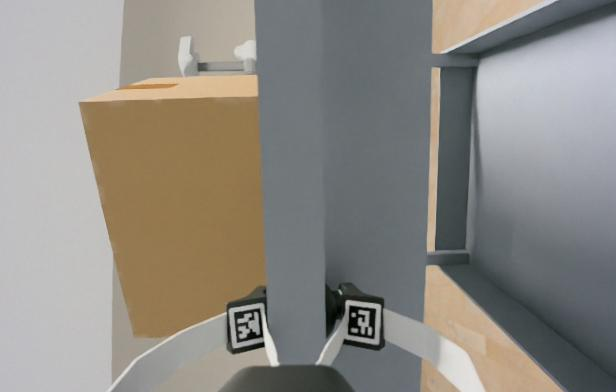

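{"method": "move", "body": {"blocking": false, "r1": {"base":{"strafe_m":-0.2},"pace":"slow","contact_limits":{"strafe_m":0.7}}, "cameras": []}}

{"method": "wait", "body": {"seconds": 5, "cameras": []}}

{"method": "move", "body": {"blocking": false, "r1": {"base":{"rotate_rad":0.11},"pace":"slow","contact_limits":{"rotate_rad":0.7}}, "cameras": []}}

{"method": "wait", "body": {"seconds": 3, "cameras": ["r1_head_camera","r1_wrist_camera"]}}

Scene clock: 502.83 s.
move: r1 moving
r1.base_odometry: x=-4.664 y=-1.639 heading=+0.631
r1.turned_by_wheels: +0.001
r1.turned_by_imu: +0.001
r1.base_tilt: forward=-1.6 right=+1.3
r1.lidar_m: 0.40 0.45 2.12 1.89 1.89 2.40 2.19 2.23 2.75 2.80 2.80 0.42
r1.base_status: strafe_m moving
r1.joint_positions: lift_m=+0.685 arm_m=+0.000 wrist_yaw_rad=+0.006 wrist_pitch_rad=+0.009 wrist_roll_rad=+1.571 gripper_m=-0.029
r1.joint_status: not commanded
r1.measured_speeds: translate_m=+0.000 strafe_m=-0.056 rotate_rad=-0.002 lift_m=+0.000 arm_m=+0.000 wrist_yaw_rad=+0.000 wrist_pitch_rad=+0.000 wrist_roll_rad=+0.000
r1.motor_effort: lift_m=+23(23) arm_m=-4(4) wheel_0=+13(13) wheel_1=-5(6) wheel_2=+2(3)
r1.servo_current: wrist_yaw_rad=65(72) wrist_pitch_rad=52(59) wrist_roll_rad=52(72) gripper_m=52(59)
r1.contact_limits: strafe_m 0.7
r1.hand_pose: x=+0.4598 y=-0.0857 z=+0.8603 quat_wxyz=(+0.707, +0.707, +0.005, -0.001) (m; r1's base frame)
r1.wrist_depth_mm: - - - 202 206 1499 - / - - 544 - 210 - - / - 410 413 213 216 - - / - 436 433 160 221 - - / - 462 462 163 227 - - / - 500 480 187 185 1708 - / - - 177 - 238 136 -
r2.base_odometry: x=-3.351 y=+0.516 heading=-2.021
r2.turned_by_wheels: +0.000
r2.turned_by_imu: +0.000
r2.base_tilt: forward=-0.6 right=+0.0
r2.lidar_m: 0.55 2.04 2.00 2.66 1.58 1.38 1.38 0.96 0.80 0.83 0.65 0.59
r2.base_status: not commanded
r2.joint_positions: lift_m=+0.860 arm_m=+0.150 wrist_yaw_rad=+0.028 wrist_pitch_rad=+0.001 wrist_roll_rad=+0.002 gripper_m=-0.037
r2.joint_status: not commanded
r2.measured_speeds: all 0
r2.motor_effort: lift_m=+20(20) arm_m=-9(9) wheel_0=+11(11) wheel_1=-1(1) wheel_2=+25(25)
r2.servo_current: wrist_yaw_rad=189(195) wrist_pitch_rad=39(46) wrist_roll_rad=39(59) gripper_m=104(111)
r2.contact_limits: translate_m 0.8
r2.hand_pose: x=+0.6119 y=-0.0792 z=+1.0377 quat_wxyz=(+1.000, +0.001, +0.001, +0.014) (m; r2's base frame)
r2.wrist_depth_mm: - - - 225 211 187 173 / - - - 228 212 188 174 / - - - 229 214 190 175 / - - - 175 215 194 - / - - - 174 216 191 178 / - - 178 166 206 193 179 / - - - - 219 188 178
pictures: none
No camera images: "cameras" was empty.

Scene clock: 505.47 s.
earlier move: r1 done
r1.base_odometry: x=-4.554 y=-1.789 heading=+0.630
r1.turned_by_wheels: -0.001
r1.turned_by_imu: -0.001
r1.base_tilt: forward=-1.6 right=+1.3
r1.lidar_m: 0.38 0.39 2.32 2.06 2.10 2.38 2.17 2.20 2.70 2.61 2.63 0.43
r1.base_status: done
r1.joint_positions: lift_m=+0.685 arm_m=+0.000 wrist_yaw_rad=+0.004 wrist_pitch_rad=+0.009 wrist_roll_rad=+1.571 gripper_m=-0.029
r1.joint_status: not commanded
r1.measured_speeds: all 0
r1.motor_effort: lift_m=+23(23) arm_m=+4(4) wheel_0=+6(15) wheel_1=-2(7) wheel_2=+0(4)
r1.servo_current: wrist_yaw_rad=52(72) wrist_pitch_rad=59(65) wrist_roll_rad=46(78) gripper_m=52(72)
r1.contact_limits: strafe_m 0.7
r1.hand_pose: x=+0.4596 y=-0.0862 z=+0.8603 quat_wxyz=(+0.707, +0.707, +0.005, -0.002) (m; r1's base frame)
r1.wrist_depth_mm: - - - 248 251 1537 1182 / - - - 243 245 1708 - / - - - 239 241 1808 - / - 433 436 234 237 - - / - 436 442 173 234 - - / - 442 213 185 183 - - / - 449 183 - 225 127 -
r2.base_odometry: x=-3.351 y=+0.516 heading=-2.021
r2.turned_by_wheels: +0.000
r2.turned_by_imu: +0.000
r2.base_tilt: forward=-0.6 right=+0.0
r2.lidar_m: 0.55 2.03 1.96 2.70 1.59 1.34 1.38 0.95 0.83 0.83 0.64 0.57
r2.base_status: not commanded
r2.joint_positions: lift_m=+0.860 arm_m=+0.150 wrist_yaw_rad=+0.028 wrist_pitch_rad=+0.001 wrist_roll_rad=+0.002 gripper_m=-0.037
r2.joint_status: not commanded
r2.measured_speeds: all 0
r2.on_its_own: wrist_yaw_rad is at rest, and its servo_current (182 mA) is outside its rest range (0 to 104 mA)
r2.motor_effort: lift_m=+20(20) arm_m=-9(9) wheel_0=+10(11) wheel_1=+0(1) wheel_2=+25(25)
r2.servo_current: wrist_yaw_rad=182(195) wrist_pitch_rad=39(46) wrist_roll_rad=46(59) gripper_m=111(117)
r2.contact_limits: translate_m 0.8
r2.hand_pose: x=+0.6119 y=-0.0792 z=+1.0377 quat_wxyz=(+1.000, +0.001, +0.001, +0.014) (m; r2's base frame)
r2.wrist_depth_mm: - - - 226 211 187 173 / - - - 228 213 189 174 / - - - 229 214 191 176 / - - - 175 216 194 - / - - - 173 216 191 177 / - - 178 167 206 193 178 / - - - - 218 187 179
wait: 2.63 of 5 s (r1 has come to rest)
pictures: none
No camera images: "cameras" was empty.

Scene clock: 505.97 s.
move: r1 moving
r1.base_odometry: x=-4.554 y=-1.789 heading=+0.726
r1.turned_by_wheels: +0.096
r1.turned_by_imu: +0.096
r1.base_tilt: forward=-1.6 right=+1.3
r1.lidar_m: 0.36 0.41 2.25 2.06 2.11 2.31 2.17 2.25 2.81 2.62 2.69 0.42
r1.base_status: rotate_rad moving
r1.joint_positions: lift_m=+0.685 arm_m=+0.000 wrist_yaw_rad=-0.008 wrist_pitch_rad=+0.009 wrist_roll_rad=+1.571 gripper_m=-0.029
r1.joint_status: not commanded
r1.measured_speeds: translate_m=+0.000 strafe_m=+0.000 rotate_rad=+0.185 lift_m=+0.000 arm_m=+0.000 wrist_yaw_rad=+0.000 wrist_pitch_rad=+0.000 wrist_roll_rad=+0.000
r1.motor_effort: lift_m=+23(23) arm_m=+3(4) wheel_0=-10(10) wheel_1=-4(6) wheel_2=-10(10)
r1.servo_current: wrist_yaw_rad=59(72) wrist_pitch_rad=52(65) wrist_roll_rad=46(65) gripper_m=59(59)
r1.contact_limits: rotate_rad 0.7
r1.hand_pose: x=+0.4586 y=-0.0897 z=+0.8603 quat_wxyz=(+0.707, +0.707, +0.000, -0.006) (m; r1's base frame)
r1.wrist_depth_mm: - - - 239 243 1708 1160 / - - - 237 240 1708 - / - - - 236 236 831 - / - 427 430 232 234 - - / - 433 442 170 231 - - / - 449 188 186 182 - - / - 452 462 - 225 126 -
r2.base_odometry: x=-3.351 y=+0.516 heading=-2.021
r2.turned_by_wheels: +0.000
r2.turned_by_imu: +0.000
r2.base_tilt: forward=-0.7 right=+0.0
r2.lidar_m: 0.53 2.01 1.97 2.65 1.59 1.38 1.36 0.96 0.81 0.83 0.65 0.59
r2.base_status: not commanded
r2.joint_positions: lift_m=+0.860 arm_m=+0.150 wrist_yaw_rad=+0.028 wrist_pitch_rad=+0.001 wrist_roll_rad=+0.002 gripper_m=-0.037
r2.joint_status: not commanded
r2.measured_speeds: all 0
r2.motor_effort: lift_m=+20(20) arm_m=-9(9) wheel_0=+10(11) wheel_1=-1(1) wheel_2=+25(25)
r2.servo_current: wrist_yaw_rad=189(189) wrist_pitch_rad=39(46) wrist_roll_rad=39(52) gripper_m=111(111)
r2.contact_limits: translate_m 0.8
r2.hand_pose: x=+0.6119 y=-0.0792 z=+1.0377 quat_wxyz=(+1.000, +0.001, +0.001, +0.014) (m; r2's base frame)
r2.wrist_depth_mm: - - - 224 210 187 173 / - - - 228 212 189 175 / - - - 229 213 191 176 / - - - 175 216 193 - / - - - 173 216 192 178 / - - 178 166 206 194 179 / - - - - 220 188 179
pictures: none
No camera images: "cameras" was empty.

Scene clock: 506.40 s.
earlier move: r1 done
r1.base_odometry: x=-4.554 y=-1.789 heading=+0.740
r1.turned_by_wheels: +0.014
r1.turned_by_imu: +0.014
r1.base_tilt: forward=-1.6 right=+1.3
r1.lidar_m: 0.40 0.42 2.24 2.04 2.13 2.28 2.14 2.24 2.78 2.63 2.69 0.43
r1.base_status: done
r1.joint_positions: lift_m=+0.685 arm_m=+0.000 wrist_yaw_rad=-0.003 wrist_pitch_rad=+0.009 wrist_roll_rad=+1.571 gripper_m=-0.029
r1.joint_status: not commanded
r1.measured_speeds: all 0
r1.motor_effort: lift_m=+23(23) arm_m=+4(4) wheel_0=-1(10) wheel_1=-2(6) wheel_2=-3(10)
r1.servo_current: wrist_yaw_rad=52(72) wrist_pitch_rad=52(65) wrist_roll_rad=52(65) gripper_m=52(65)
r1.contact_limits: rotate_rad 0.7
r1.hand_pose: x=+0.4590 y=-0.0882 z=+0.8603 quat_wxyz=(+0.707, +0.707, +0.002, -0.004) (m; r1's base frame)
r1.wrist_depth_mm: - - - 222 222 1618 1160 / - - - 223 225 1537 - / - 484 449 224 226 - - / - 427 427 166 228 - - / - 445 445 166 229 - - / - 462 209 185 183 - - / - 473 183 - 232 135 -
r2.base_odometry: x=-3.351 y=+0.516 heading=-2.021
r2.turned_by_wheels: +0.000
r2.turned_by_imu: +0.000
r2.base_tilt: forward=-0.7 right=+0.0
r2.lidar_m: 0.56 2.02 1.98 2.69 1.58 1.37 1.36 0.97 0.81 0.83 0.64 0.58
r2.base_status: not commanded
r2.joint_positions: lift_m=+0.860 arm_m=+0.150 wrist_yaw_rad=+0.028 wrist_pitch_rad=+0.001 wrist_roll_rad=+0.002 gripper_m=-0.037
r2.joint_status: not commanded
r2.measured_speeds: all 0
r2.on_its_own: wrist_yaw_rad is at rest, and its servo_current (182 mA) is outside its rest range (0 to 104 mA)
r2.motor_effort: lift_m=+20(20) arm_m=-9(9) wheel_0=+11(11) wheel_1=+0(1) wheel_2=+25(25)
r2.servo_current: wrist_yaw_rad=182(189) wrist_pitch_rad=33(46) wrist_roll_rad=46(59) gripper_m=111(111)
r2.contact_limits: translate_m 0.8
r2.hand_pose: x=+0.6119 y=-0.0792 z=+1.0377 quat_wxyz=(+1.000, +0.001, +0.001, +0.014) (m; r2's base frame)
r2.wrist_depth_mm: - - - 225 211 187 173 / - - - 227 211 189 174 / - - - 229 214 190 176 / - - - 175 216 194 - / - - - 173 216 191 179 / - - 178 167 206 193 178 / - - - - 219 187 179
wait: 0.43 of 3 s (r1 has come to rest)
pictures: r1_head_camera, r1_wrist_camera
Images, in order (width x height): r1_head_camera 420x560, r1_wrist_camera 616x392.

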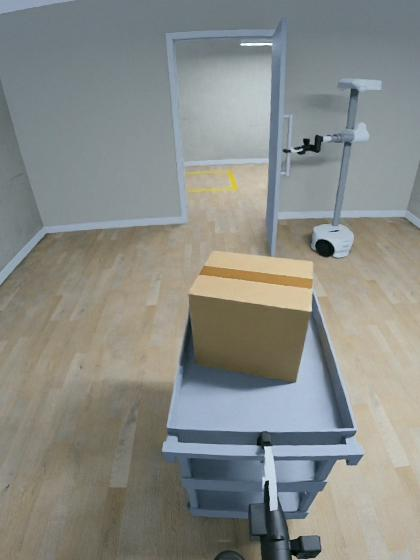

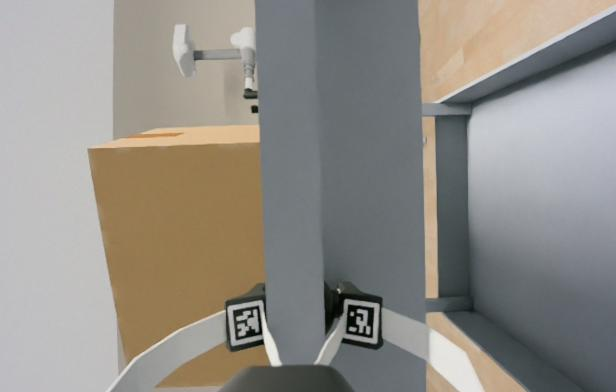

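{"method": "move", "body": {"blocking": false, "r1": {"base":{"translate_m":1.2},"contact_limits":{"translate_m":0.7}}, "cameras": []}}

{"method": "wait", "body": {"seconds": 8, "cameras": ["r1_head_camera","r1_wrist_camera","r1_head_right_camera"]}}

Scene clock: 512.17 s.
move: r1 moving
r1.base_odometry: x=-4.531 y=-1.768 heading=+0.740
r1.turned_by_wheels: +0.000
r1.turned_by_imu: -0.001
r1.base_tilt: forward=-1.6 right=+1.3
r1.lidar_m: 0.38 0.38 2.23 2.07 2.12 2.33 2.19 2.27 2.79 2.63 2.68 0.43
r1.base_status: translate_m moving
r1.joint_positions: lift_m=+0.685 arm_m=+0.000 wrist_yaw_rad=-0.006 wrist_pitch_rad=+0.009 wrist_roll_rad=+1.571 gripper_m=-0.029
r1.joint_status: not commanded
r1.measured_speeds: translate_m=+0.122 strafe_m=-0.001 rotate_rad=+0.005 lift_m=+0.000 arm_m=+0.000 wrist_yaw_rad=-0.019 wrist_pitch_rad=+0.000 wrist_roll_rad=+0.000
r1.motor_effort: lift_m=+23(23) arm_m=+4(4) wheel_0=+5(11) wheel_1=+8(8) wheel_2=-15(17)
r1.servo_current: wrist_yaw_rad=52(72) wrist_pitch_rad=52(59) wrist_roll_rad=52(65) gripper_m=52(59)
r1.contact_limits: translate_m 0.7
r1.hand_pose: x=+0.4588 y=-0.0890 z=+0.8603 quat_wxyz=(+0.707, +0.707, +0.001, -0.005) (m; r1's base frame)
r1.wrist_depth_mm: - - - 233 233 1618 1160 / - - - 232 232 1708 - / - - - 229 231 - - / - 427 430 229 230 - - / - 439 442 168 229 - - / - 459 187 168 181 - - / - 462 466 133 226 127 -
r2.base_odometry: x=-3.351 y=+0.516 heading=-2.021
r2.turned_by_wheels: +0.000
r2.turned_by_imu: +0.000
r2.base_tilt: forward=-0.6 right=+0.0
r2.lidar_m: 0.54 1.97 1.95 2.68 1.58 1.36 1.39 0.95 0.82 0.80 0.64 0.56
r2.base_status: not commanded
r2.joint_positions: lift_m=+0.860 arm_m=+0.150 wrist_yaw_rad=+0.028 wrist_pitch_rad=+0.001 wrist_roll_rad=+0.002 gripper_m=-0.037
r2.joint_status: not commanded
r2.measured_speeds: all 0
r2.motor_effort: lift_m=+20(20) arm_m=-9(9) wheel_0=+10(11) wheel_1=+0(1) wheel_2=+24(25)
r2.servo_current: wrist_yaw_rad=189(202) wrist_pitch_rad=33(46) wrist_roll_rad=52(59) gripper_m=111(111)
r2.contact_limits: translate_m 0.8
r2.hand_pose: x=+0.6119 y=-0.0792 z=+1.0377 quat_wxyz=(+1.000, +0.001, +0.001, +0.014) (m; r2's base frame)
r2.wrist_depth_mm: - - - 224 211 187 173 / - - - 227 212 188 174 / - - - 229 214 191 176 / - - - 175 216 193 - / - - - 174 216 191 178 / - - 178 166 207 193 179 / - - - - 219 188 179
pictures: none
No camera images: "cameras" was empty.

Scene clock: 517.17 s.
earlier move: r1 done
r1.base_odometry: x=-3.668 y=-0.979 heading=+0.741
r1.turned_by_wheels: +0.001
r1.turned_by_imu: +0.000
r1.base_tilt: forward=-1.6 right=+1.3
r1.lidar_m: 0.32 0.30 2.30 2.17 2.23 2.96 3.41 3.47 2.69 2.56 2.63 0.45
r1.base_status: done
r1.joint_positions: lift_m=+0.685 arm_m=+0.000 wrist_yaw_rad=+0.001 wrist_pitch_rad=+0.009 wrist_roll_rad=+1.571 gripper_m=-0.029
r1.joint_status: not commanded
r1.measured_speeds: all 0
r1.motor_effort: lift_m=+23(23) arm_m=-2(4) wheel_0=+5(11) wheel_1=+2(8) wheel_2=+1(20)
r1.servo_current: wrist_yaw_rad=52(85) wrist_pitch_rad=52(65) wrist_roll_rad=39(72) gripper_m=46(59)
r1.contact_limits: translate_m 0.7
r1.hand_pose: x=+0.4594 y=-0.0871 z=+0.8603 quat_wxyz=(+0.707, +0.707, +0.003, -0.003) (m; r1's base frame)
r1.wrist_depth_mm: - - - - - 1576 1118 / - - - - 304 327 1138 / - - - - 278 1708 - / - - - 257 257 1863 - / - - 445 236 241 - - / - 430 430 185 224 - - / - 415 413 130 213 127 -
r2.base_odometry: x=-3.351 y=+0.516 heading=-2.021
r2.turned_by_wheels: +0.000
r2.turned_by_imu: +0.001
r2.base_tilt: forward=-0.6 right=+0.0
r2.lidar_m: 0.54 1.23 4.98 2.68 1.58 1.36 1.38 0.91 0.83 0.83 0.62 0.57
r2.base_status: not commanded
r2.joint_positions: lift_m=+0.860 arm_m=+0.150 wrist_yaw_rad=+0.028 wrist_pitch_rad=+0.001 wrist_roll_rad=+0.002 gripper_m=-0.037
r2.joint_status: not commanded
r2.measured_speeds: all 0
r2.on_its_own: wrist_yaw_rad is at rest, and its servo_current (182 mA) is outside its rest range (0 to 104 mA)
r2.motor_effort: lift_m=+20(20) arm_m=-9(9) wheel_0=+10(11) wheel_1=-1(1) wheel_2=+25(25)
r2.servo_current: wrist_yaw_rad=182(202) wrist_pitch_rad=46(52) wrist_roll_rad=46(59) gripper_m=111(117)
r2.contact_limits: translate_m 0.8
r2.hand_pose: x=+0.6119 y=-0.0792 z=+1.0377 quat_wxyz=(+1.000, +0.001, +0.001, +0.014) (m; r2's base frame)
r2.wrist_depth_mm: - - - 225 211 187 173 / - - - 227 212 189 174 / - - - 229 214 191 176 / - 946 1182 175 215 195 - / - 946 1042 173 216 193 178 / - 161 174 166 208 193 179 / - 139 - - 219 189 179
wait: 5.00 of 8 s (r1 has come to rest)
pictures: r1_head_camera, r1_head_right_camera, r1_wrist_camera
Images, in order (width x height): r1_head_camera 420x560, r1_head_right_camera 420x672, r1_wrist_camera 616x392.

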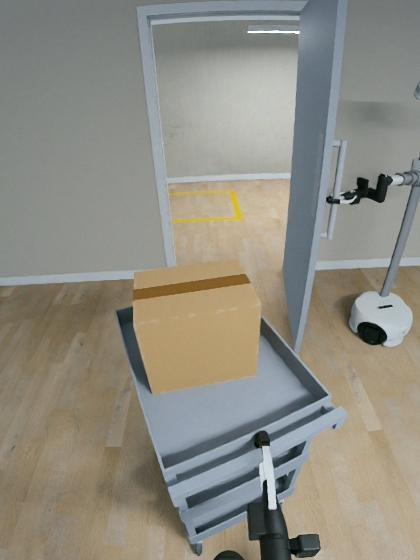

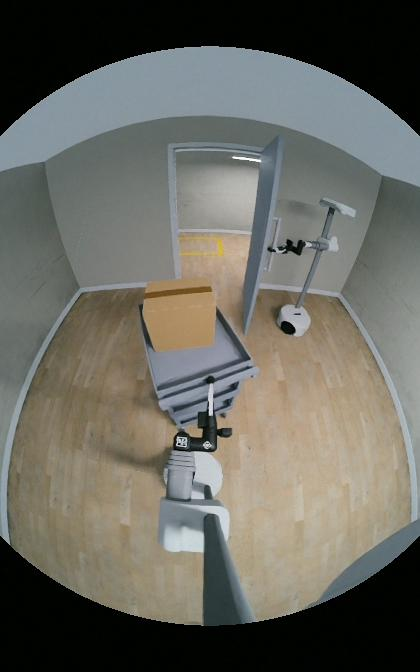

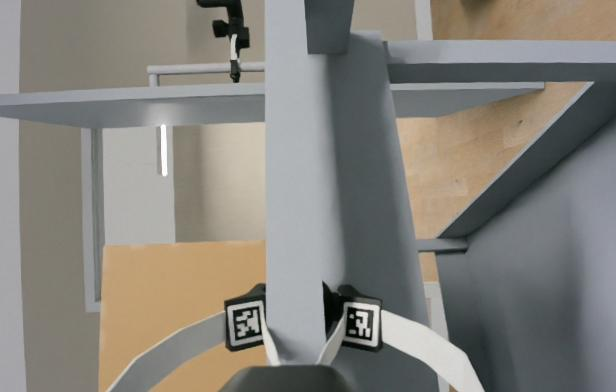

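{"method": "move", "body": {"blocking": false, "r1": {"base":{"translate_m":-0.5,"strafe_m":0.06},"contact_limits":{"translate_m":0.7},"pace":"slow"}, "cameras": []}}

{"method": "wait", "body": {"seconds": 8, "cameras": []}}

{"method": "move", "body": {"blocking": false, "r1": {"base":{"rotate_rad":-0.11},"pace":"slow","contact_limits":{"rotate_rad":0.7}}, "cameras": []}}

{"method": "wait", "body": {"seconds": 3, "cameras": ["r1_head_camera","r1_wrist_camera"]}}

Scene clock: 526.67 s.
move: r1 moving
r1.base_odometry: x=-3.679 y=-0.987 heading=+0.741
r1.turned_by_wheels: +0.000
r1.turned_by_imu: +0.000
r1.base_tilt: forward=-1.5 right=+1.3
r1.lidar_m: 0.32 0.31 2.28 2.16 2.23 2.96 3.39 3.44 2.72 2.55 2.64 0.46
r1.base_status: translate_m moving; strafe_m moving
r1.joint_positions: lift_m=+0.685 arm_m=+0.000 wrist_yaw_rad=+0.003 wrist_pitch_rad=+0.009 wrist_roll_rad=+1.571 gripper_m=-0.029
r1.joint_status: not commanded
r1.measured_speeds: translate_m=-0.049 strafe_m=+0.007 rotate_rad=-0.003 lift_m=+0.000 arm_m=+0.000 wrist_yaw_rad=+0.000 wrist_pitch_rad=+0.000 wrist_roll_rad=+0.000
r1.motor_effort: lift_m=+23(23) arm_m=-3(4) wheel_0=-4(6) wheel_1=-4(7) wheel_2=+9(11)
r1.servo_current: wrist_yaw_rad=46(65) wrist_pitch_rad=52(59) wrist_roll_rad=46(72) gripper_m=46(59)
r1.contact_limits: translate_m 0.7
r1.hand_pose: x=+0.4595 y=-0.0867 z=+0.8603 quat_wxyz=(+0.707, +0.707, +0.004, -0.002) (m; r1's base frame)
r1.wrist_depth_mm: - - - - - 1430 1060 / - - - - 304 327 1138 / - - - - 278 1661 - / - - - 256 257 1863 - / - - 442 235 241 - - / - 427 208 173 185 - - / - 421 415 129 211 127 -
r2.base_odometry: x=-3.351 y=+0.516 heading=-2.021
r2.turned_by_wheels: +0.000
r2.turned_by_imu: +0.000
r2.base_tilt: forward=-0.6 right=+0.1
r2.lidar_m: 0.54 1.25 5.00 2.69 1.56 1.38 1.37 0.97 0.80 0.80 0.65 0.58
r2.base_status: not commanded
r2.joint_positions: lift_m=+0.860 arm_m=+0.150 wrist_yaw_rad=+0.028 wrist_pitch_rad=+0.001 wrist_roll_rad=+0.002 gripper_m=-0.037
r2.joint_status: not commanded
r2.measured_speeds: all 0
r2.motor_effort: lift_m=+20(20) arm_m=-9(9) wheel_0=+10(11) wheel_1=-1(1) wheel_2=+24(25)
r2.servo_current: wrist_yaw_rad=189(195) wrist_pitch_rad=33(46) wrist_roll_rad=39(46) gripper_m=104(111)
r2.contact_limits: translate_m 0.8
r2.hand_pose: x=+0.6119 y=-0.0792 z=+1.0377 quat_wxyz=(+1.000, +0.001, +0.001, +0.014) (m; r2's base frame)
r2.wrist_depth_mm: - - - 225 211 187 173 / - - - 229 212 188 174 / - - - 229 215 190 176 / - 946 1118 175 216 194 - / - 931 1060 173 216 192 178 / - 161 175 167 206 193 179 / - 138 - - 219 187 179
pictures: none
No camera images: "cameras" was empty.

Scene clock: 532.47 s.
earlier move: r1 done
r1.base_odometry: x=-4.078 y=-1.272 heading=+0.741
r1.turned_by_wheels: +0.000
r1.turned_by_imu: +0.002
r1.base_tilt: forward=-1.6 right=+1.2
r1.lidar_m: 0.37 0.39 2.20 2.06 2.15 2.85 2.90 2.96 2.81 2.64 2.70 0.43
r1.base_status: done
r1.joint_positions: lift_m=+0.685 arm_m=+0.000 wrist_yaw_rad=+0.006 wrist_pitch_rad=+0.009 wrist_roll_rad=+1.571 gripper_m=-0.029
r1.joint_status: not commanded
r1.measured_speeds: all 0
r1.motor_effort: lift_m=+23(23) arm_m=-3(4) wheel_0=+0(9) wheel_1=-3(7) wheel_2=+6(13)
r1.servo_current: wrist_yaw_rad=65(78) wrist_pitch_rad=52(65) wrist_roll_rad=52(72) gripper_m=52(59)
r1.contact_limits: translate_m 0.7
r1.hand_pose: x=+0.4598 y=-0.0856 z=+0.8603 quat_wxyz=(+0.707, +0.707, +0.005, -0.001) (m; r1's base frame)
r1.wrist_depth_mm: - - - 252 254 1464 1182 / - - - 248 250 1708 - / - - - 242 245 1808 - / - 436 439 237 239 - - / - 439 442 175 236 - - / - 445 445 179 183 - - / - 449 182 - 226 128 -
r2.base_odometry: x=-3.351 y=+0.516 heading=-2.021
r2.turned_by_wheels: +0.000
r2.turned_by_imu: +0.001
r2.base_tilt: forward=-0.6 right=+0.0
r2.lidar_m: 0.51 1.45 2.28 2.68 1.57 1.38 1.38 0.95 0.80 0.83 0.64 0.58
r2.base_status: not commanded
r2.joint_positions: lift_m=+0.860 arm_m=+0.150 wrist_yaw_rad=+0.028 wrist_pitch_rad=+0.001 wrist_roll_rad=+0.002 gripper_m=-0.037
r2.joint_status: not commanded
r2.measured_speeds: all 0
r2.on_its_own: wrist_yaw_rad is at rest, and its servo_current (176 mA) is outside its rest range (0 to 104 mA)
r2.motor_effort: lift_m=+20(20) arm_m=-9(9) wheel_0=+10(11) wheel_1=-1(1) wheel_2=+25(25)
r2.servo_current: wrist_yaw_rad=176(202) wrist_pitch_rad=33(52) wrist_roll_rad=46(59) gripper_m=111(117)
r2.contact_limits: translate_m 0.8
r2.hand_pose: x=+0.6119 y=-0.0792 z=+1.0377 quat_wxyz=(+1.000, +0.001, +0.001, +0.014) (m; r2's base frame)
r2.wrist_depth_mm: - - - 225 211 187 173 / - - - 228 212 189 175 / - - - 229 213 191 176 / 1205 - - 175 215 193 - / 1118 1336 - 173 216 192 178 / 1499 - 178 167 206 193 179 / - 1138 - - 219 188 179
wait: 5.80 of 8 s (r1 has come to rest)
pictures: none
No camera images: "cameras" was empty.

Scene clock: 532.97 s.
move: r1 moving
r1.base_odometry: x=-4.078 y=-1.272 heading=+0.645
r1.turned_by_wheels: -0.096
r1.turned_by_imu: -0.096
r1.base_tilt: forward=-1.6 right=+1.3
r1.lidar_m: 0.32 0.34 2.30 2.08 2.10 2.63 2.87 2.90 2.90 2.63 2.67 0.44
r1.base_status: rotate_rad moving
r1.joint_positions: lift_m=+0.685 arm_m=+0.000 wrist_yaw_rad=+0.011 wrist_pitch_rad=+0.009 wrist_roll_rad=+1.571 gripper_m=-0.029
r1.joint_status: not commanded
r1.measured_speeds: translate_m=-0.002 strafe_m=-0.001 rotate_rad=-0.183 lift_m=+0.000 arm_m=+0.000 wrist_yaw_rad=+0.000 wrist_pitch_rad=+0.000 wrist_roll_rad=+0.000
r1.motor_effort: lift_m=+23(23) arm_m=-4(4) wheel_0=+10(14) wheel_1=+4(7) wheel_2=+9(12)
r1.servo_current: wrist_yaw_rad=72(78) wrist_pitch_rad=52(59) wrist_roll_rad=46(59) gripper_m=52(59)
r1.contact_limits: rotate_rad 0.7
r1.hand_pose: x=+0.4602 y=-0.0843 z=+0.8603 quat_wxyz=(+0.707, +0.707, +0.007, +0.001) (m; r1's base frame)
r1.wrist_depth_mm: - - - - 293 297 300 / - - - - 274 1661 1205 / - - - 259 260 1808 - / - - - 247 252 - - / - 439 445 182 240 - - / - 436 439 176 182 - - / - 430 177 - 221 128 -
r2.base_odometry: x=-3.351 y=+0.516 heading=-2.021
r2.turned_by_wheels: +0.000
r2.turned_by_imu: +0.000
r2.base_tilt: forward=-0.6 right=+0.0
r2.lidar_m: 0.56 1.45 2.31 2.69 1.60 1.38 1.37 0.96 0.82 0.81 0.63 0.58
r2.base_status: not commanded
r2.joint_positions: lift_m=+0.860 arm_m=+0.150 wrist_yaw_rad=+0.028 wrist_pitch_rad=+0.001 wrist_roll_rad=+0.002 gripper_m=-0.037
r2.joint_status: not commanded
r2.measured_speeds: all 0
r2.motor_effort: lift_m=+20(20) arm_m=-9(9) wheel_0=+11(11) wheel_1=-1(1) wheel_2=+25(25)
r2.servo_current: wrist_yaw_rad=189(195) wrist_pitch_rad=39(46) wrist_roll_rad=52(65) gripper_m=104(111)
r2.contact_limits: translate_m 0.8
r2.hand_pose: x=+0.6119 y=-0.0792 z=+1.0377 quat_wxyz=(+1.000, +0.001, +0.001, +0.014) (m; r2's base frame)
r2.wrist_depth_mm: - - - 225 210 187 173 / - - - 228 212 189 174 / - - - 229 215 190 176 / 1182 - - 175 216 194 - / 1078 - - 173 216 192 177 / 1499 - 178 167 206 194 179 / - 155 - - 219 187 179
pictures: none
No camera images: "cameras" was empty.

Scene clock: 533.43 s.
earlier move: r1 done
r1.base_odometry: x=-4.078 y=-1.272 heading=+0.632
r1.turned_by_wheels: -0.013
r1.turned_by_imu: -0.013
r1.base_tilt: forward=-1.6 right=+1.3
r1.lidar_m: 0.33 0.33 2.31 2.06 2.10 2.61 2.86 2.89 2.90 2.64 2.66 0.45
r1.base_status: done
r1.joint_positions: lift_m=+0.685 arm_m=+0.000 wrist_yaw_rad=+0.002 wrist_pitch_rad=+0.009 wrist_roll_rad=+1.571 gripper_m=-0.029
r1.joint_status: not commanded
r1.measured_speeds: all 0
r1.motor_effort: lift_m=+23(23) arm_m=-1(4) wheel_0=+5(14) wheel_1=+4(7) wheel_2=+2(12)
r1.servo_current: wrist_yaw_rad=72(78) wrist_pitch_rad=52(65) wrist_roll_rad=52(59) gripper_m=59(59)
r1.contact_limits: rotate_rad 0.7
r1.hand_pose: x=+0.4594 y=-0.0870 z=+0.8603 quat_wxyz=(+0.707, +0.707, +0.004, -0.003) (m; r1's base frame)
r1.wrist_depth_mm: - - - - 1921 1366 1060 / - - - - 307 1430 1138 / - - - - 276 1708 - / - - - 252 255 1808 - / - 439 442 235 240 - - / - 427 212 173 182 - - / - 415 183 134 214 127 -
r2.base_odometry: x=-3.351 y=+0.516 heading=-2.021
r2.turned_by_wheels: +0.000
r2.turned_by_imu: +0.000
r2.base_tilt: forward=-0.6 right=+0.0
r2.lidar_m: 0.54 1.43 1.92 2.70 1.58 1.37 1.36 0.95 0.80 0.81 0.64 0.59
r2.base_status: not commanded
r2.joint_positions: lift_m=+0.860 arm_m=+0.150 wrist_yaw_rad=+0.028 wrist_pitch_rad=+0.001 wrist_roll_rad=+0.002 gripper_m=-0.037
r2.joint_status: not commanded
r2.measured_speeds: all 0
r2.on_its_own: wrist_yaw_rad is at rest, and its servo_current (182 mA) is outside its rest range (0 to 104 mA)
r2.motor_effort: lift_m=+20(20) arm_m=-8(9) wheel_0=+11(11) wheel_1=-1(1) wheel_2=+24(25)
r2.servo_current: wrist_yaw_rad=182(195) wrist_pitch_rad=39(46) wrist_roll_rad=46(65) gripper_m=104(117)
r2.contact_limits: translate_m 0.8
r2.hand_pose: x=+0.6119 y=-0.0792 z=+1.0377 quat_wxyz=(+1.000, +0.001, +0.001, +0.014) (m; r2's base frame)
r2.wrist_depth_mm: - - - 227 211 187 173 / - - - 228 213 188 174 / - - - 229 213 190 176 / 1229 - - 175 215 194 - / 1098 - - 173 216 192 178 / 1499 - 177 167 206 193 178 / - 156 - - 220 188 179
wait: 0.47 of 3 s (r1 has come to rest)
pictures: r1_head_camera, r1_wrist_camera
Images, in order (width x height): r1_head_camera 420x560, r1_wrist_camera 616x392.

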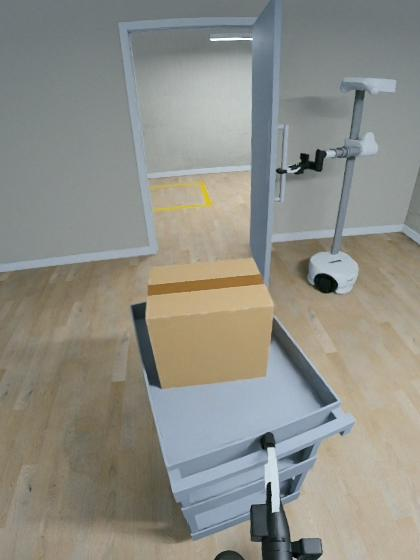

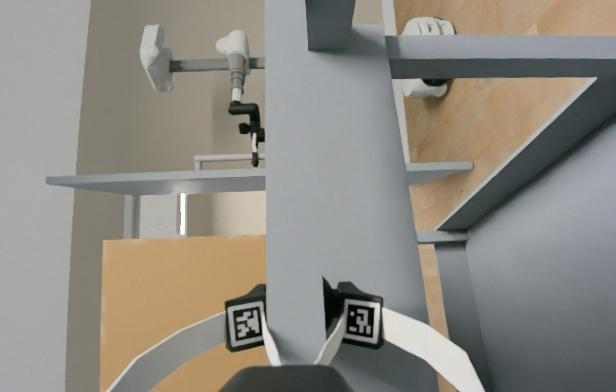

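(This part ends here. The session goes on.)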